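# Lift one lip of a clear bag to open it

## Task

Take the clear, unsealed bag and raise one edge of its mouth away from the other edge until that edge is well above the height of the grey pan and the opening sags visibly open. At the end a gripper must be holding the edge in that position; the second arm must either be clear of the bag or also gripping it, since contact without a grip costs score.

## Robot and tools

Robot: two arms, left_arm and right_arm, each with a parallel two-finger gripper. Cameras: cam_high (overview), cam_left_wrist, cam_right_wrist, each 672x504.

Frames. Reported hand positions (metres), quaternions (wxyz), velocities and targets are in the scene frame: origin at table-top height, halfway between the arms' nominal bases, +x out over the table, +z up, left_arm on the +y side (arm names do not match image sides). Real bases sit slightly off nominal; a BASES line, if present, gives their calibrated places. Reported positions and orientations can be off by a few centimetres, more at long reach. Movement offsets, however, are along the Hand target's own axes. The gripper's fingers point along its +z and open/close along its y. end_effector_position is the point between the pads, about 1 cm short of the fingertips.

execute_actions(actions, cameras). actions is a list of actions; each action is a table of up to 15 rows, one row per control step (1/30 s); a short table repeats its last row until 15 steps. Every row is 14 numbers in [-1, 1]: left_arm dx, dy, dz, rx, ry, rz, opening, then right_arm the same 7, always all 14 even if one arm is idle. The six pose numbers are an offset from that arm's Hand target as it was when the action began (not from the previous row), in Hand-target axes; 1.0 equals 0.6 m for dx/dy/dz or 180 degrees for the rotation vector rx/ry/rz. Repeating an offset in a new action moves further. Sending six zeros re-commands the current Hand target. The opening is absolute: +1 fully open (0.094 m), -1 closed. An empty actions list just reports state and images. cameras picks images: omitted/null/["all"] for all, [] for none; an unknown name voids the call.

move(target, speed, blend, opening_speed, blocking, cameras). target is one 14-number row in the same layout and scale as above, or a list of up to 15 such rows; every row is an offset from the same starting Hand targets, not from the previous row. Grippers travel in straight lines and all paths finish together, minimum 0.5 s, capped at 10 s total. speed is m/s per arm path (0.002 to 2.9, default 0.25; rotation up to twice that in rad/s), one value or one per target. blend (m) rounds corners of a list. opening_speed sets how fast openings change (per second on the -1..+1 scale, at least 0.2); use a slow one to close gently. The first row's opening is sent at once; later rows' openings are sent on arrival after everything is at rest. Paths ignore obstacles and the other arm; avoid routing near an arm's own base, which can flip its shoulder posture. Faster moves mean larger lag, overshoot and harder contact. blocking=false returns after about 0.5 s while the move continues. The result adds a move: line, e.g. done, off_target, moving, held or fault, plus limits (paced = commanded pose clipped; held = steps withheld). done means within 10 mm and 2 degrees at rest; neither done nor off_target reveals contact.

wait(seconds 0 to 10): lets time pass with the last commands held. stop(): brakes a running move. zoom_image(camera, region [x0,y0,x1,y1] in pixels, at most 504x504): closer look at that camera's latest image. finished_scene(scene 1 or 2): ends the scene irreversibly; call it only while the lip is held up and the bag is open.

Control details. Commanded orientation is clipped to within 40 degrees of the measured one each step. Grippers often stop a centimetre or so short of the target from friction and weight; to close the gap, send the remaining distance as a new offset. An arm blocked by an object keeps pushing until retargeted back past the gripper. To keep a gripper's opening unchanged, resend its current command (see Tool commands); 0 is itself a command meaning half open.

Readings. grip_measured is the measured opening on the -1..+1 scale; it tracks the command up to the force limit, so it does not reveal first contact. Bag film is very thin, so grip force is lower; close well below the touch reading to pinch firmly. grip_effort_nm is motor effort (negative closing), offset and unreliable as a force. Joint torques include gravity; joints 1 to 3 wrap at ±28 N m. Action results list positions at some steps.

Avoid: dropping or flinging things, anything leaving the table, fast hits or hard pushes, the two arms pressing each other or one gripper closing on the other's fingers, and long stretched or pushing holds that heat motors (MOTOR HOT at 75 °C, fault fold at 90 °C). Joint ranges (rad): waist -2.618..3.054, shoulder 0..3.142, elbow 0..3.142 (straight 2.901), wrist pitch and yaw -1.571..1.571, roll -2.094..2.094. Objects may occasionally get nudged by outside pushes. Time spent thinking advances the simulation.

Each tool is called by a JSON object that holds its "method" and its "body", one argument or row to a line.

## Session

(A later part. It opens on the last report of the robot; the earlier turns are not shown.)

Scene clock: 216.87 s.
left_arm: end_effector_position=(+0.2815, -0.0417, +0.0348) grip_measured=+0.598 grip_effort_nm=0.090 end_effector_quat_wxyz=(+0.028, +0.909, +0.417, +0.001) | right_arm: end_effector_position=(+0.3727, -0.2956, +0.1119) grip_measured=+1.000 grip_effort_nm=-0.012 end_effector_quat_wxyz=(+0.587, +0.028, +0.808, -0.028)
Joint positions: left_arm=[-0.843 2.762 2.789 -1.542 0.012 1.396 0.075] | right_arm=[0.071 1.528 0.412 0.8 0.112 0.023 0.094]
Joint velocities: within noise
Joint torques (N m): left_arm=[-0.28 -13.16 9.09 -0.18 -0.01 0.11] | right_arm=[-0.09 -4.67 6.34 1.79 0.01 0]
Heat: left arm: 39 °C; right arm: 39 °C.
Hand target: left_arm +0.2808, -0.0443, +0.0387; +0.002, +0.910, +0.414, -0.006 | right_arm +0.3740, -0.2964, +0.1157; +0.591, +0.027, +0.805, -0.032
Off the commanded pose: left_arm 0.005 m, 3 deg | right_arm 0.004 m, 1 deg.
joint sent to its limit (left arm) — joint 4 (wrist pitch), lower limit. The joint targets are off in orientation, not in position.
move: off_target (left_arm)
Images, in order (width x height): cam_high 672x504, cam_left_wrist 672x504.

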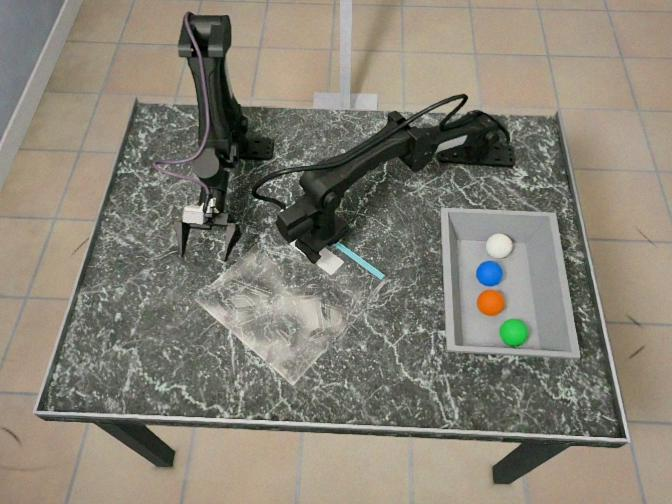

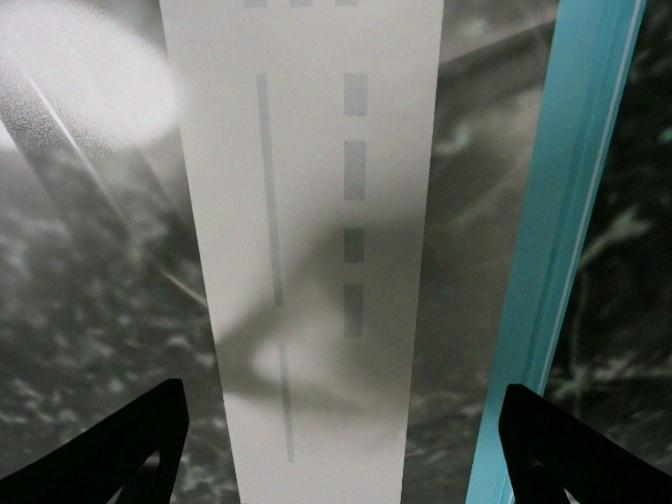

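{"method": "move", "body": {
  "target": [0,0,0.045,0,0,0,0.6,0,0,0,0,0,0,1],
  "cameras": ["cam_left_wrist"],
  "speed": 0.04
}}

{"method": "move", "body": {
  "target": [0,0,0,0,0,0,0.1,0,0,0,0,0,0,1],
  "cameras": ["cam_high","cam_left_wrist"],
  "opening_speed": 0.4
}}

Scene clock: 222.73 s.
left_arm: end_effector_position=(+0.2841, -0.0440, +0.0246) grip_measured=+0.598 grip_effort_nm=0.085 end_effector_quat_wxyz=(+0.027, +0.909, +0.417, +0.003) | right_arm: end_effector_position=(+0.3727, -0.2956, +0.1119) grip_measured=+1.000 grip_effort_nm=-0.002 end_effector_quat_wxyz=(+0.587, +0.028, +0.808, -0.028)
Joint positions: left_arm=[-0.843 2.809 2.841 -1.55 0.009 1.396 0.075] | right_arm=[0.071 1.528 0.412 0.8 0.112 0.023 0.094]
Joint velocities: within noise
Joint torques (N m): left_arm=[-0.35 -11.12 7.76 -0.11 0.02 0.1] | right_arm=[-0.1 -4.67 6.35 1.79 0.01 0]
Heat: left arm: 38 °C; right arm: 39 °C.
Hand target: left_arm +0.2806, -0.0445, +0.0118; +0.002, +0.910, +0.414, -0.006 | right_arm +0.3740, -0.2964, +0.1157; +0.591, +0.027, +0.805, -0.032
Off the commanded pose: left_arm 0.013 m, 3 deg | right_arm 0.004 m, 1 deg.
joint sent to its limit (left arm) — joint 4 (wrist pitch), lower limit. The joint targets still meet the commanded pose.
move: off_target (left_arm)
Images, in order (width x height): cam_left_wrist 672x504.

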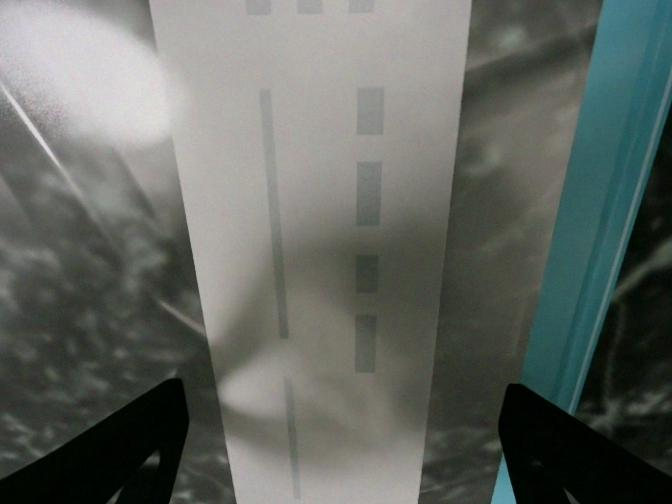

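Scene clock: 224.50 s.
left_arm: end_effector_position=(+0.2841, -0.0440, +0.0246) grip_measured=+0.102 grip_effort_nm=-0.115 end_effector_quat_wxyz=(+0.027, +0.908, +0.417, +0.003) | right_arm: end_effector_position=(+0.3727, -0.2956, +0.1119) grip_measured=+1.000 grip_effort_nm=-0.012 end_effector_quat_wxyz=(+0.587, +0.028, +0.808, -0.028)
Joint positions: left_arm=[-0.843 2.809 2.841 -1.55 0.009 1.394 0.052] | right_arm=[0.071 1.528 0.412 0.8 0.112 0.023 0.094]
Joint velocities: within noise
Joint torques (N m): left_arm=[-0.34 -11.06 7.73 -0.1 0.02 0.11] | right_arm=[-0.09 -4.67 6.34 1.79 0.01 0]
Heat: left arm: 38 °C; right arm: 39 °C.
Hand target: left_arm +0.2806, -0.0445, +0.0118; +0.002, +0.910, +0.414, -0.006 | right_arm +0.3740, -0.2964, +0.1157; +0.591, +0.027, +0.805, -0.032
Off the commanded pose: left_arm 0.013 m, 3 deg | right_arm 0.004 m, 1 deg.
joint sent to its limit (left arm) — joint 4 (wrist pitch), lower limit. The joint targets still meet the commanded pose.
move: off_target (left_arm)
Images, in order (width x height): cam_high 672x504, cam_left_wrist 672x504.

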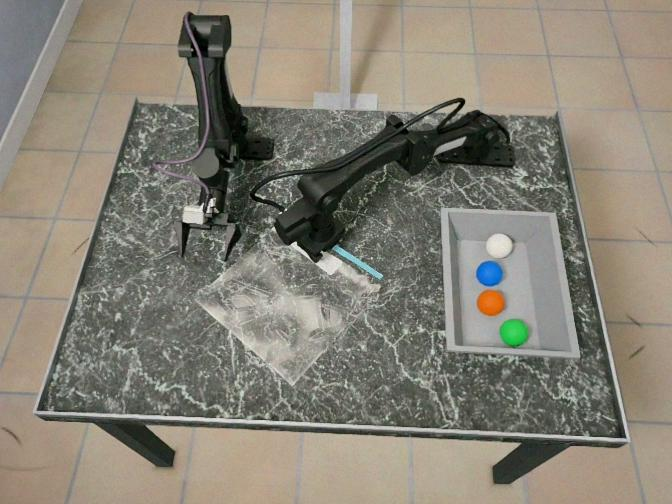

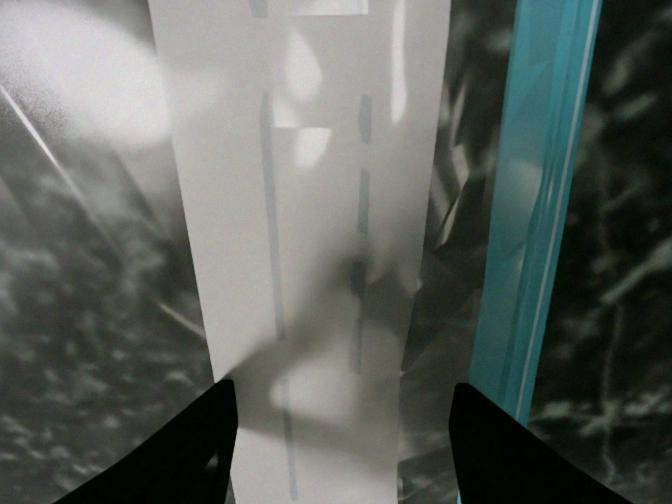

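{"method": "move", "body": {
  "target": [0,0,0,0,0,0,-0.5,0,0,0,0,0,0,1],
  "cameras": ["cam_left_wrist"],
  "opening_speed": 0.4
}}

{"method": "move", "body": {
  "target": [0,0,0,0,0,0,-1,0,0,0,0,0,0,1],
  "cameras": ["cam_left_wrist"],
  "opening_speed": 0.4
}}

Scene clock: 231.07 s.
left_arm: end_effector_position=(+0.2841, -0.0440, +0.0246) grip_measured=-0.498 grip_effort_nm=-0.120 end_effector_quat_wxyz=(+0.027, +0.908, +0.417, +0.003) | right_arm: end_effector_position=(+0.3727, -0.2956, +0.1119) grip_measured=+1.000 grip_effort_nm=-0.012 end_effector_quat_wxyz=(+0.587, +0.028, +0.808, -0.028)
Joint positions: left_arm=[-0.843 2.809 2.841 -1.55 0.009 1.394 0.024] | right_arm=[0.071 1.528 0.412 0.8 0.112 0.023 0.094]
Joint velocities: within noise
Joint torques (N m): left_arm=[-0.36 -11.08 7.75 -0.09 0.01 0.09] | right_arm=[-0.08 -4.67 6.34 1.79 0 0]
Heat: left arm: 38 °C; right arm: 39 °C.
Hand target: left_arm +0.2806, -0.0445, +0.0118; +0.002, +0.910, +0.414, -0.006 | right_arm +0.3740, -0.2964, +0.1157; +0.591, +0.027, +0.805, -0.032
Off the commanded pose: left_arm 0.013 m, 3 deg | right_arm 0.004 m, 1 deg.
joint sent to its limit (left arm) — joint 4 (wrist pitch), lower limit. The joint targets still meet the commanded pose.
move: off_target (left_arm)
Images, in order (width x height): cam_left_wrist 672x504.

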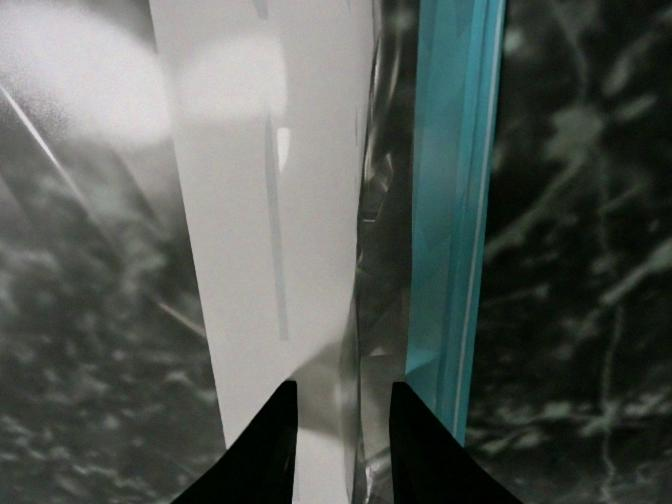

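Scene clock: 232.83 s.
left_arm: end_effector_position=(+0.2831, -0.0428, +0.0245) grip_measured=-0.975 grip_effort_nm=-1.033 end_effector_quat_wxyz=(+0.024, +0.908, +0.418, +0.002) | right_arm: end_effector_position=(+0.3727, -0.2956, +0.1119) grip_measured=+1.000 grip_effort_nm=-0.007 end_effector_quat_wxyz=(+0.587, +0.028, +0.808, -0.028)
Joint positions: left_arm=[-0.843 2.809 2.841 -1.556 0.009 1.393 0.001] | right_arm=[0.071 1.528 0.412 0.8 0.112 0.023 0.094]
Joint velocities: within noise
Joint torques (N m): left_arm=[-0.39 -11.1 7.76 -0.05 0.01 0.1] | right_arm=[-0.08 -4.67 6.35 1.79 0.01 0]
Heat: left arm: 38 °C; right arm: 39 °C.
Hand target: left_arm +0.2806, -0.0445, +0.0118; +0.002, +0.910, +0.414, -0.006 | right_arm +0.3740, -0.2964, +0.1157; +0.591, +0.027, +0.805, -0.032
Off the commanded pose: left_arm 0.013 m, 3 deg | right_arm 0.004 m, 1 deg.
joint sent to its limit (left arm) — joint 4 (wrist pitch), lower limit. The joint targets still meet the commanded pose.
move: off_target (left_arm)
Images, in order (width x height): cam_left_wrist 672x504.

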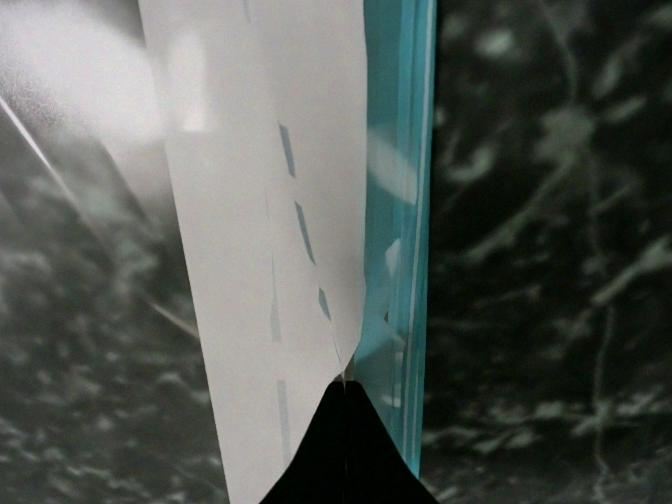

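{"method": "move", "body": {
  "target": [-0.003,-0.0667,-0.15,-0.083,0,0,-1,0,0,0,0,0,0,1],
  "speed": 0.08
}}

Scene clock: 241.27 s.
left_arm: end_effector_position=(+0.2486, -0.0127, +0.0870) grip_measured=-0.976 grip_effort_nm=-1.043 end_effector_quat_wxyz=(+0.092, +0.907, +0.408, +0.043) | right_arm: end_effector_position=(+0.3727, -0.2956, +0.1119) grip_measured=+1.000 grip_effort_nm=-0.012 end_effector_quat_wxyz=(+0.587, +0.028, +0.808, -0.028)
Joint positions: left_arm=[-0.878 2.211 1.971 -1.133 -0.042 1.381 0.001] | right_arm=[0.071 1.528 0.412 0.8 0.112 0.023 0.094]
Joint velocities: within noise
Joint torques (N m): left_arm=[-0.32 -15.28 4.83 0.73 -0.03 -0.06] | right_arm=[-0.08 -4.67 6.35 1.79 0.01 0.01]
Heat: left arm: 39 °C; right arm: 39 °C.
Hand target: left_arm +0.2501, -0.0187, +0.1019; +0.121, +0.902, +0.412, +0.048 | right_arm +0.3740, -0.2964, +0.1157; +0.591, +0.027, +0.805, -0.032
Off the commanded pose: left_arm 0.016 m, 3 deg | right_arm 0.004 m, 1 deg.
move: off_target (left_arm)

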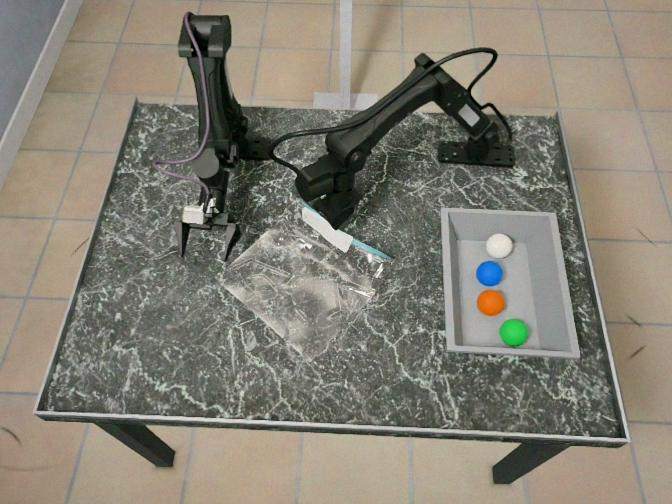

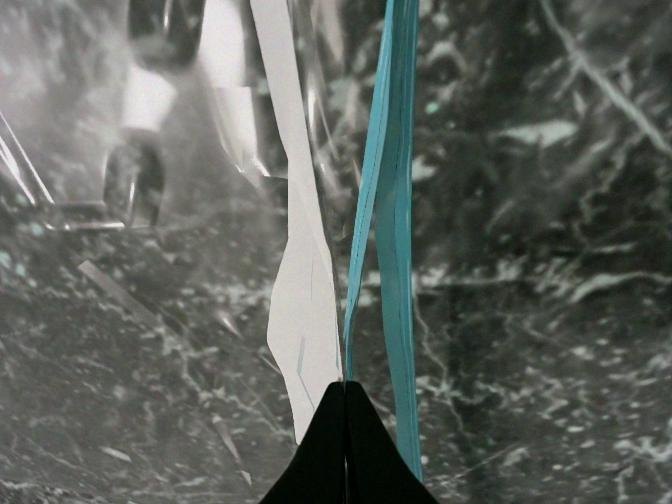

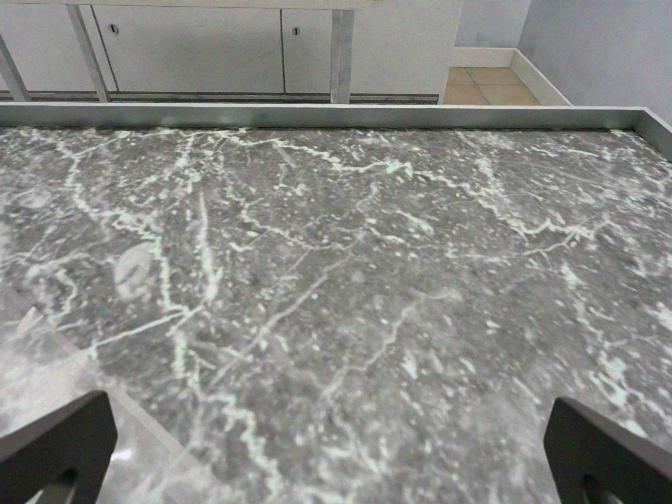

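{"method": "zoom_image", "body": {
  "camera": "cam_left_wrist",
  "region": [220, 0, 472, 189]
}}

{"method": "zoom_image", "body": {
  "camera": "cam_left_wrist",
  "region": [220, 200, 472, 389]
}}

{"method": "zoom_image", "body": {
  "camera": "cam_high",
  "region": [260, 180, 420, 300]
}}

Scaled by 2.000 from the camera's 672x504 image, which has a finer 960x720 frame.

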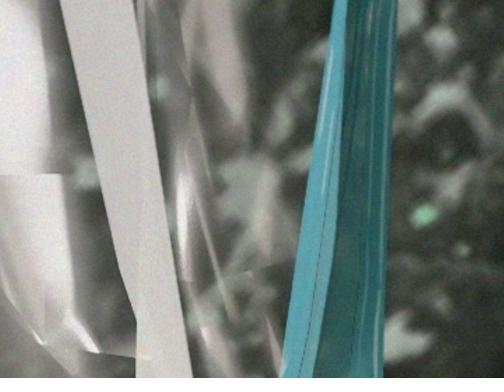

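Scaled by 2.000 from the camera's 672x504 image, which has a finer 960x720 frame.

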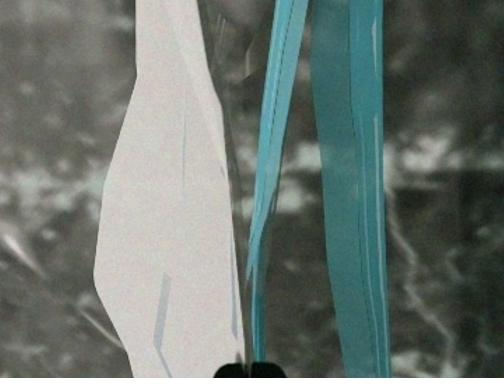

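Scaled by 3.150 from the camera's 672x504 image, which has a finer 960x720 frame.

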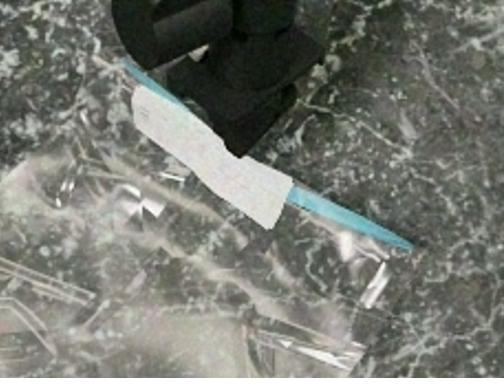

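{"method": "execute_actions", "body": {
  "actions": [],
  "cameras": ["cam_left_wrist"]
}}

Scene clock: 248.73 s.
left_arm: end_effector_position=(+0.2489, -0.0130, +0.0871) grip_measured=-0.976 grip_effort_nm=-1.038 end_effector_quat_wxyz=(+0.092, +0.907, +0.408, +0.043) | right_arm: end_effector_position=(+0.3727, -0.2956, +0.1119) grip_measured=+1.000 grip_effort_nm=-0.007 end_effector_quat_wxyz=(+0.587, +0.028, +0.808, -0.028)
Joint positions: left_arm=[-0.878 2.211 1.971 -1.131 -0.042 1.381 0.001] | right_arm=[0.071 1.528 0.412 0.8 0.112 0.023 0.094]
Joint velocities: within noise
Joint torques (N m): left_arm=[-0.4 -15.31 4.79 0.71 -0.04 -0.05] | right_arm=[-0.09 -4.66 6.34 1.79 0.01 0]
Heat: left arm: 40 °C; right arm: 39 °C.
Hand target: left_arm +0.2501, -0.0187, +0.1019; +0.121, +0.902, +0.412, +0.048 | right_arm +0.3740, -0.2964, +0.1157; +0.591, +0.027, +0.805, -0.032
Tool commands: left_gripper/opening=-1.0 right_gripper/opening=+1.0
Off the commanded pose: left_arm 0.016 m, 3 deg | right_arm 0.004 m, 1 deg.
Images, in order (width x height): cam_left_wrist 672x504.

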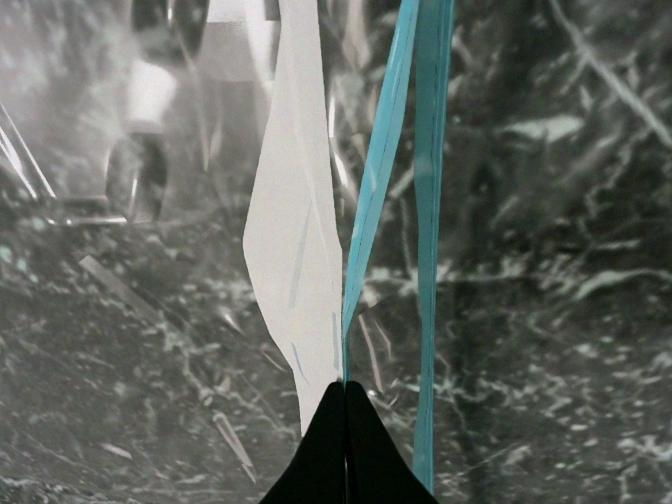

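{"method": "move", "body": {
  "target": [-0.0017,0.0344,-0.1288,0,0,0,-1,0,0,0,0,0,0,1],
  "cameras": ["cam_high","cam_left_wrist"],
  "speed": 0.08
}}

{"method": "zoom_image", "body": {
  "camera": "cam_left_wrist",
  "region": [180, 0, 560, 504]
}}

{"method": "zoom_image", "body": {
  "camera": "cam_high",
  "region": [260, 180, 420, 300]
}}

Scene clock: 257.37 s.
left_arm: end_effector_position=(+0.2517, -0.0167, +0.1751) grip_measured=-0.976 grip_effort_nm=-1.033 end_effector_quat_wxyz=(+0.118, +0.904, +0.407, +0.049) | right_arm: end_effector_position=(+0.3727, -0.2956, +0.1119) grip_measured=+1.000 grip_effort_nm=-0.017 end_effector_quat_wxyz=(+0.587, +0.028, +0.808, -0.028)
Joint positions: left_arm=[-0.878 2.259 2.396 -1.456 -0.042 1.381 0.001] | right_arm=[0.071 1.528 0.412 0.8 0.112 0.023 0.094]
Joint velocities: within noise
Joint torques (N m): left_arm=[-0.35 -10.86 9.55 0.16 -0.04 -0.05] | right_arm=[-0.08 -4.67 6.35 1.79 0.01 0]
Heat: left arm: 40 °C; right arm: 39 °C.
Hand target: left_arm +0.2502, -0.0187, +0.1818; +0.121, +0.902, +0.412, +0.047 | right_arm +0.3740, -0.2964, +0.1157; +0.591, +0.027, +0.805, -0.032
Off the commanded pose: left_arm 0.007 m, 1 deg | right_arm 0.004 m, 1 deg.
move: done
Images, in order (width x height): cam_high 672x504, cam_left_wrist 672x504.

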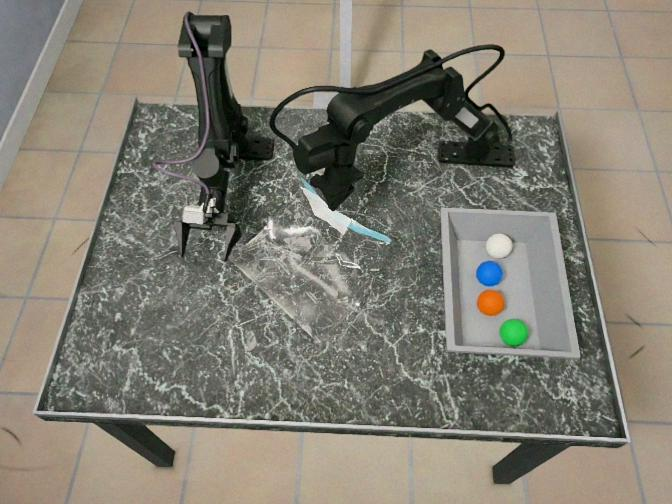

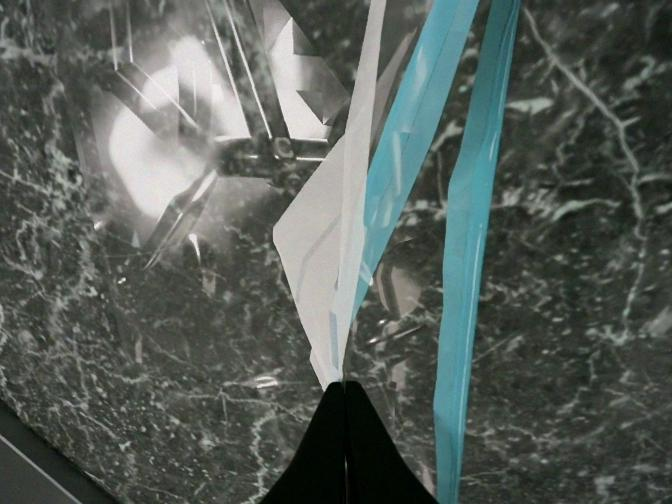

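Scaled by 1.000.

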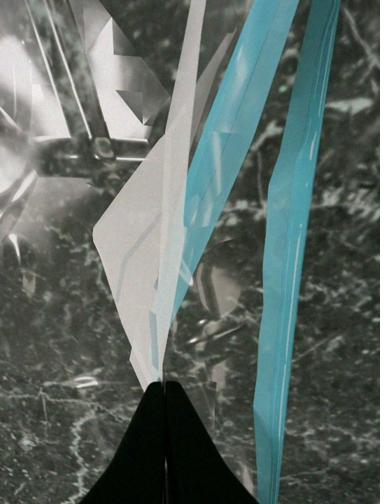

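Scaled by 3.150 from the camera's 672x504 image, which has a finer 960x720 frame.

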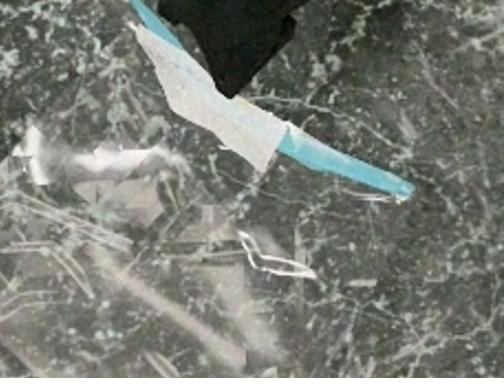

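{"method": "move", "body": {
  "target": [0,0,0,0,0,0,-1,-0.047,0.067,-0.325,-0.35,-0.007,-0.108,1]
}}

Scene clock: 270.97 s.
left_arm: end_effector_position=(+0.2513, -0.0161, +0.1749) grip_measured=-0.976 grip_effort_nm=-1.038 end_effector_quat_wxyz=(+0.116, +0.905, +0.407, +0.049) | right_arm: end_effector_position=(+0.1967, -0.2362, +0.1945) grip_measured=+1.000 grip_effort_nm=-0.007 end_effector_quat_wxyz=(+0.511, -0.408, +0.693, +0.304)
Joint positions: left_arm=[-0.878 2.259 2.396 -1.459 -0.042 1.381 0.001] | right_arm=[-0.54 1.29 0.82 -1.338 -1.265 -1.815 0.094]
Joint velocities: within noise
Joint torques (N m): left_arm=[-0.38 -10.81 9.65 0.18 -0.03 -0.06] | right_arm=[-0.54 -1.89 8.81 -0.32 -0.53 -0.11]
Heat: left arm: 39 °C; right arm: 38 °C.
Hand target: left_arm +0.2502, -0.0187, +0.1818; +0.121, +0.902, +0.412, +0.047 | right_arm +0.2003, -0.2401, +0.2001; +0.514, -0.414, +0.690, +0.297
Off the commanded pose: left_arm 0.007 m, 1 deg | right_arm 0.008 m, 1 deg.
move: done

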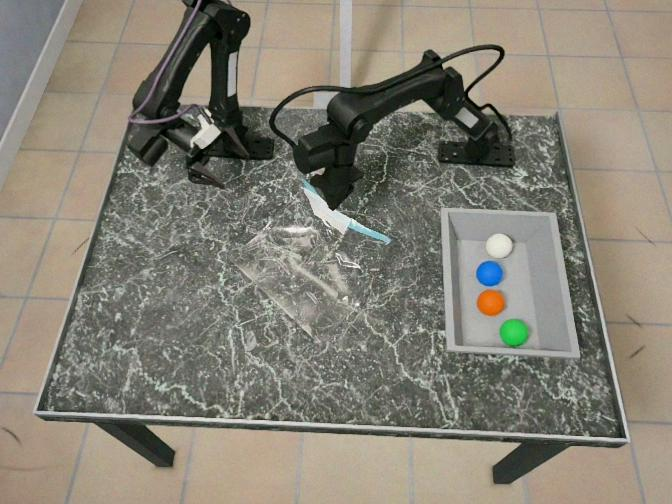

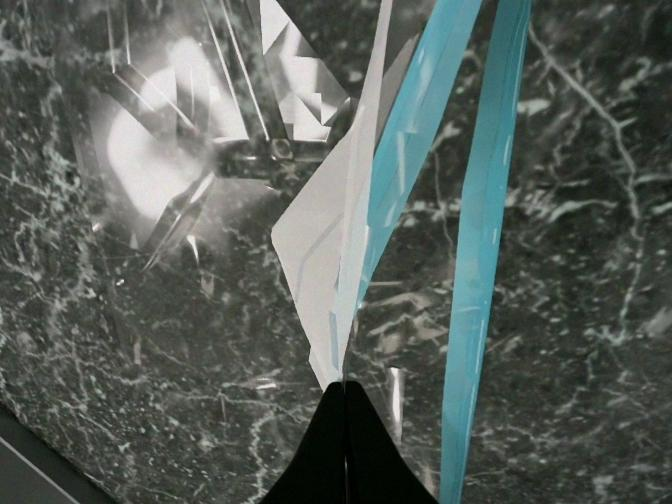

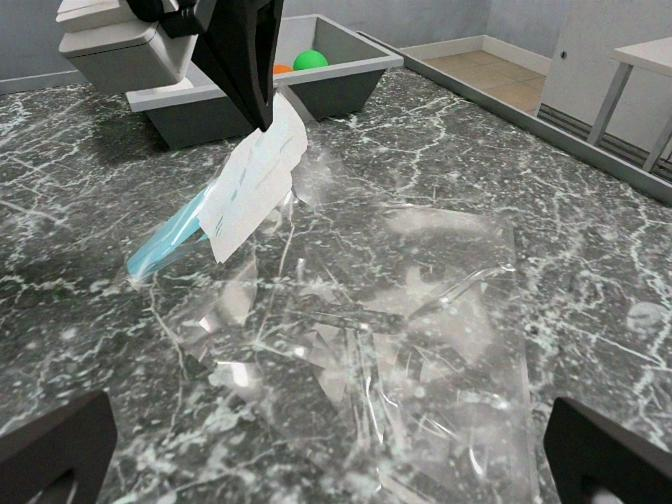

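{"method": "zoom_image", "body": {
  "camera": "cam_right_wrist",
  "region": [90, 60, 370, 340]
}}

{"method": "zoom_image", "body": {
  "camera": "cam_left_wrist",
  "region": [330, 0, 560, 200]
}}

Scaled by 1.800 from the camera's 672x504 image, which has a finer 960x720 frame.

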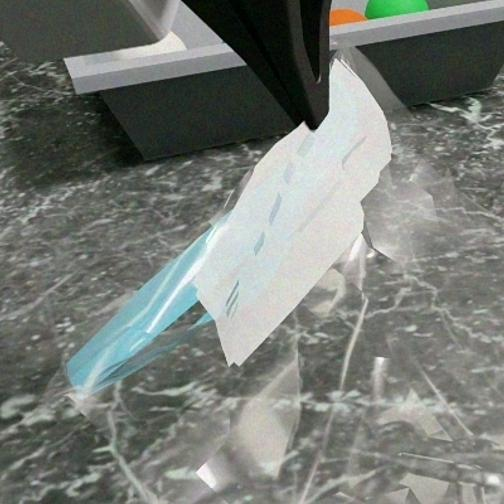

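Scaled by 2.191 from the camera's 672x504 image, which has a finer 960x720 frame.

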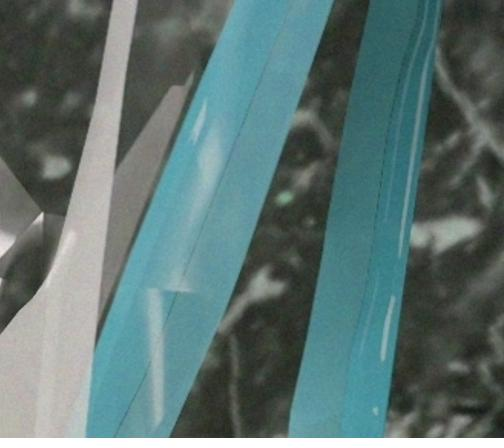

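{"method": "move", "body": {
  "target": [-0.0008,0.015,-0.0564,0,0,0,-1,0,0,0,0,0,0,1],
  "speed": 0.06
}}

{"method": "zoom_image", "body": {
  "camera": "cam_right_wrist",
  "region": [90, 40, 370, 320]
}}

Scene clock: 281.03 s.
left_arm: end_effector_position=(+0.2539, -0.0191, +0.2018) grip_measured=-0.976 grip_effort_nm=-1.043 end_effector_quat_wxyz=(+0.139, +0.901, +0.406, +0.055) | right_arm: end_effector_position=(+0.1966, -0.2361, +0.1945) grip_measured=+1.000 grip_effort_nm=-0.017 end_effector_quat_wxyz=(+0.511, -0.408, +0.692, +0.304)
Joint positions: left_arm=[-0.878 2.288 2.55 -1.536 -0.044 1.381 0.001] | right_arm=[-0.54 1.29 0.82 -1.34 -1.265 -1.818 0.094]
Joint velocities: within noise
Joint torques (N m): left_arm=[-0.4 -12.71 9.01 0.24 -0.02 -0.04] | right_arm=[-0.58 -1.81 8.87 -0.31 -0.53 -0.11]
Heat: left arm: 39 °C; right arm: 36 °C.
Hand target: left_arm +0.2502, -0.0187, +0.2170; +0.121, +0.902, +0.412, +0.048 | right_arm +0.2003, -0.2401, +0.2001; +0.514, -0.414, +0.690, +0.297
Off the commanded pose: left_arm 0.015 m, 2 deg | right_arm 0.008 m, 1 deg.
joint sent to its limit (left arm) — joint 4 (wrist pitch), lower limit. The joint targets are off in orientation, not in position.
move: off_target (left_arm)

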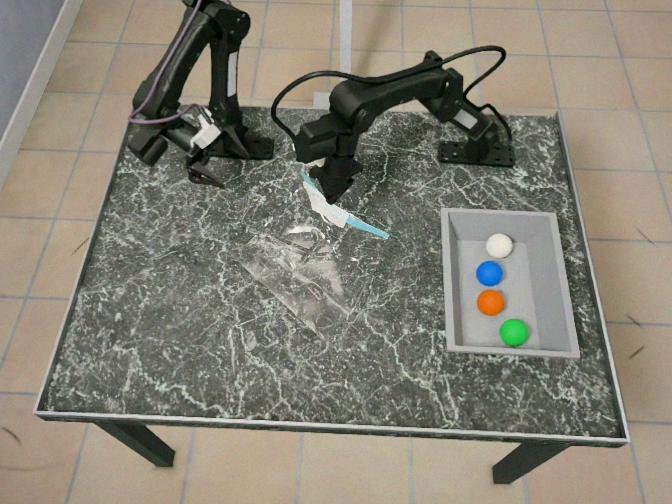

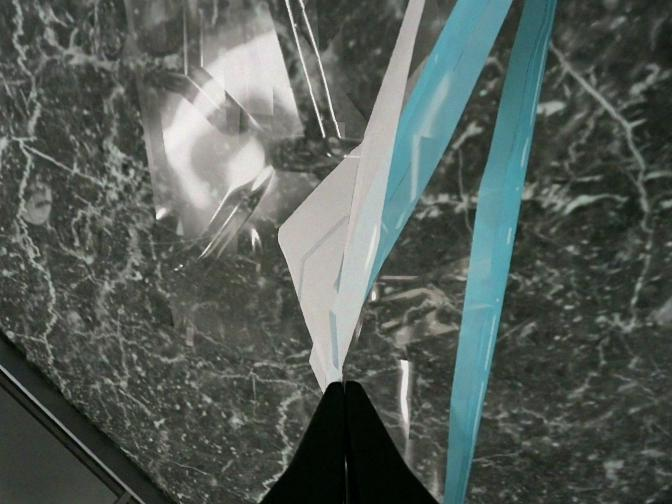

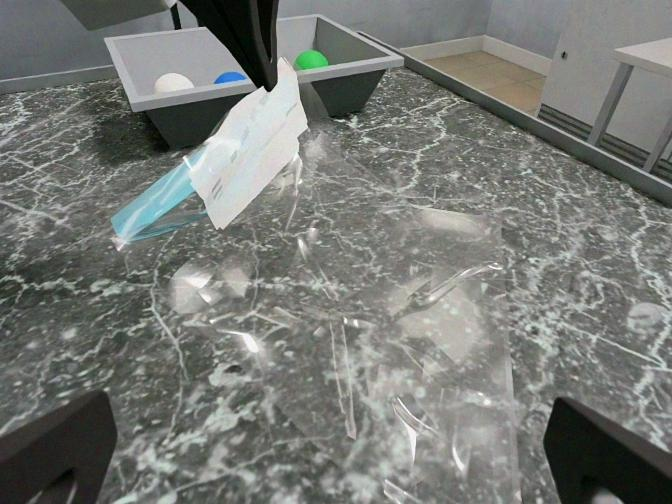

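Scaled by 1.800 from the camera's 672x504 image, which has a finer 960x720 frame.

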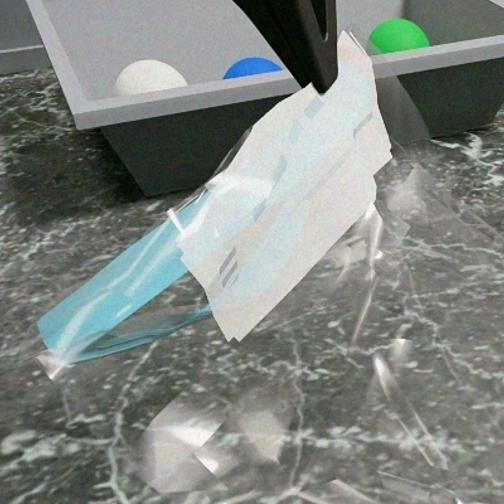

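{"method": "finished_scene", "body": {
  "scene": 1
}}

The scene is finished: the task was done.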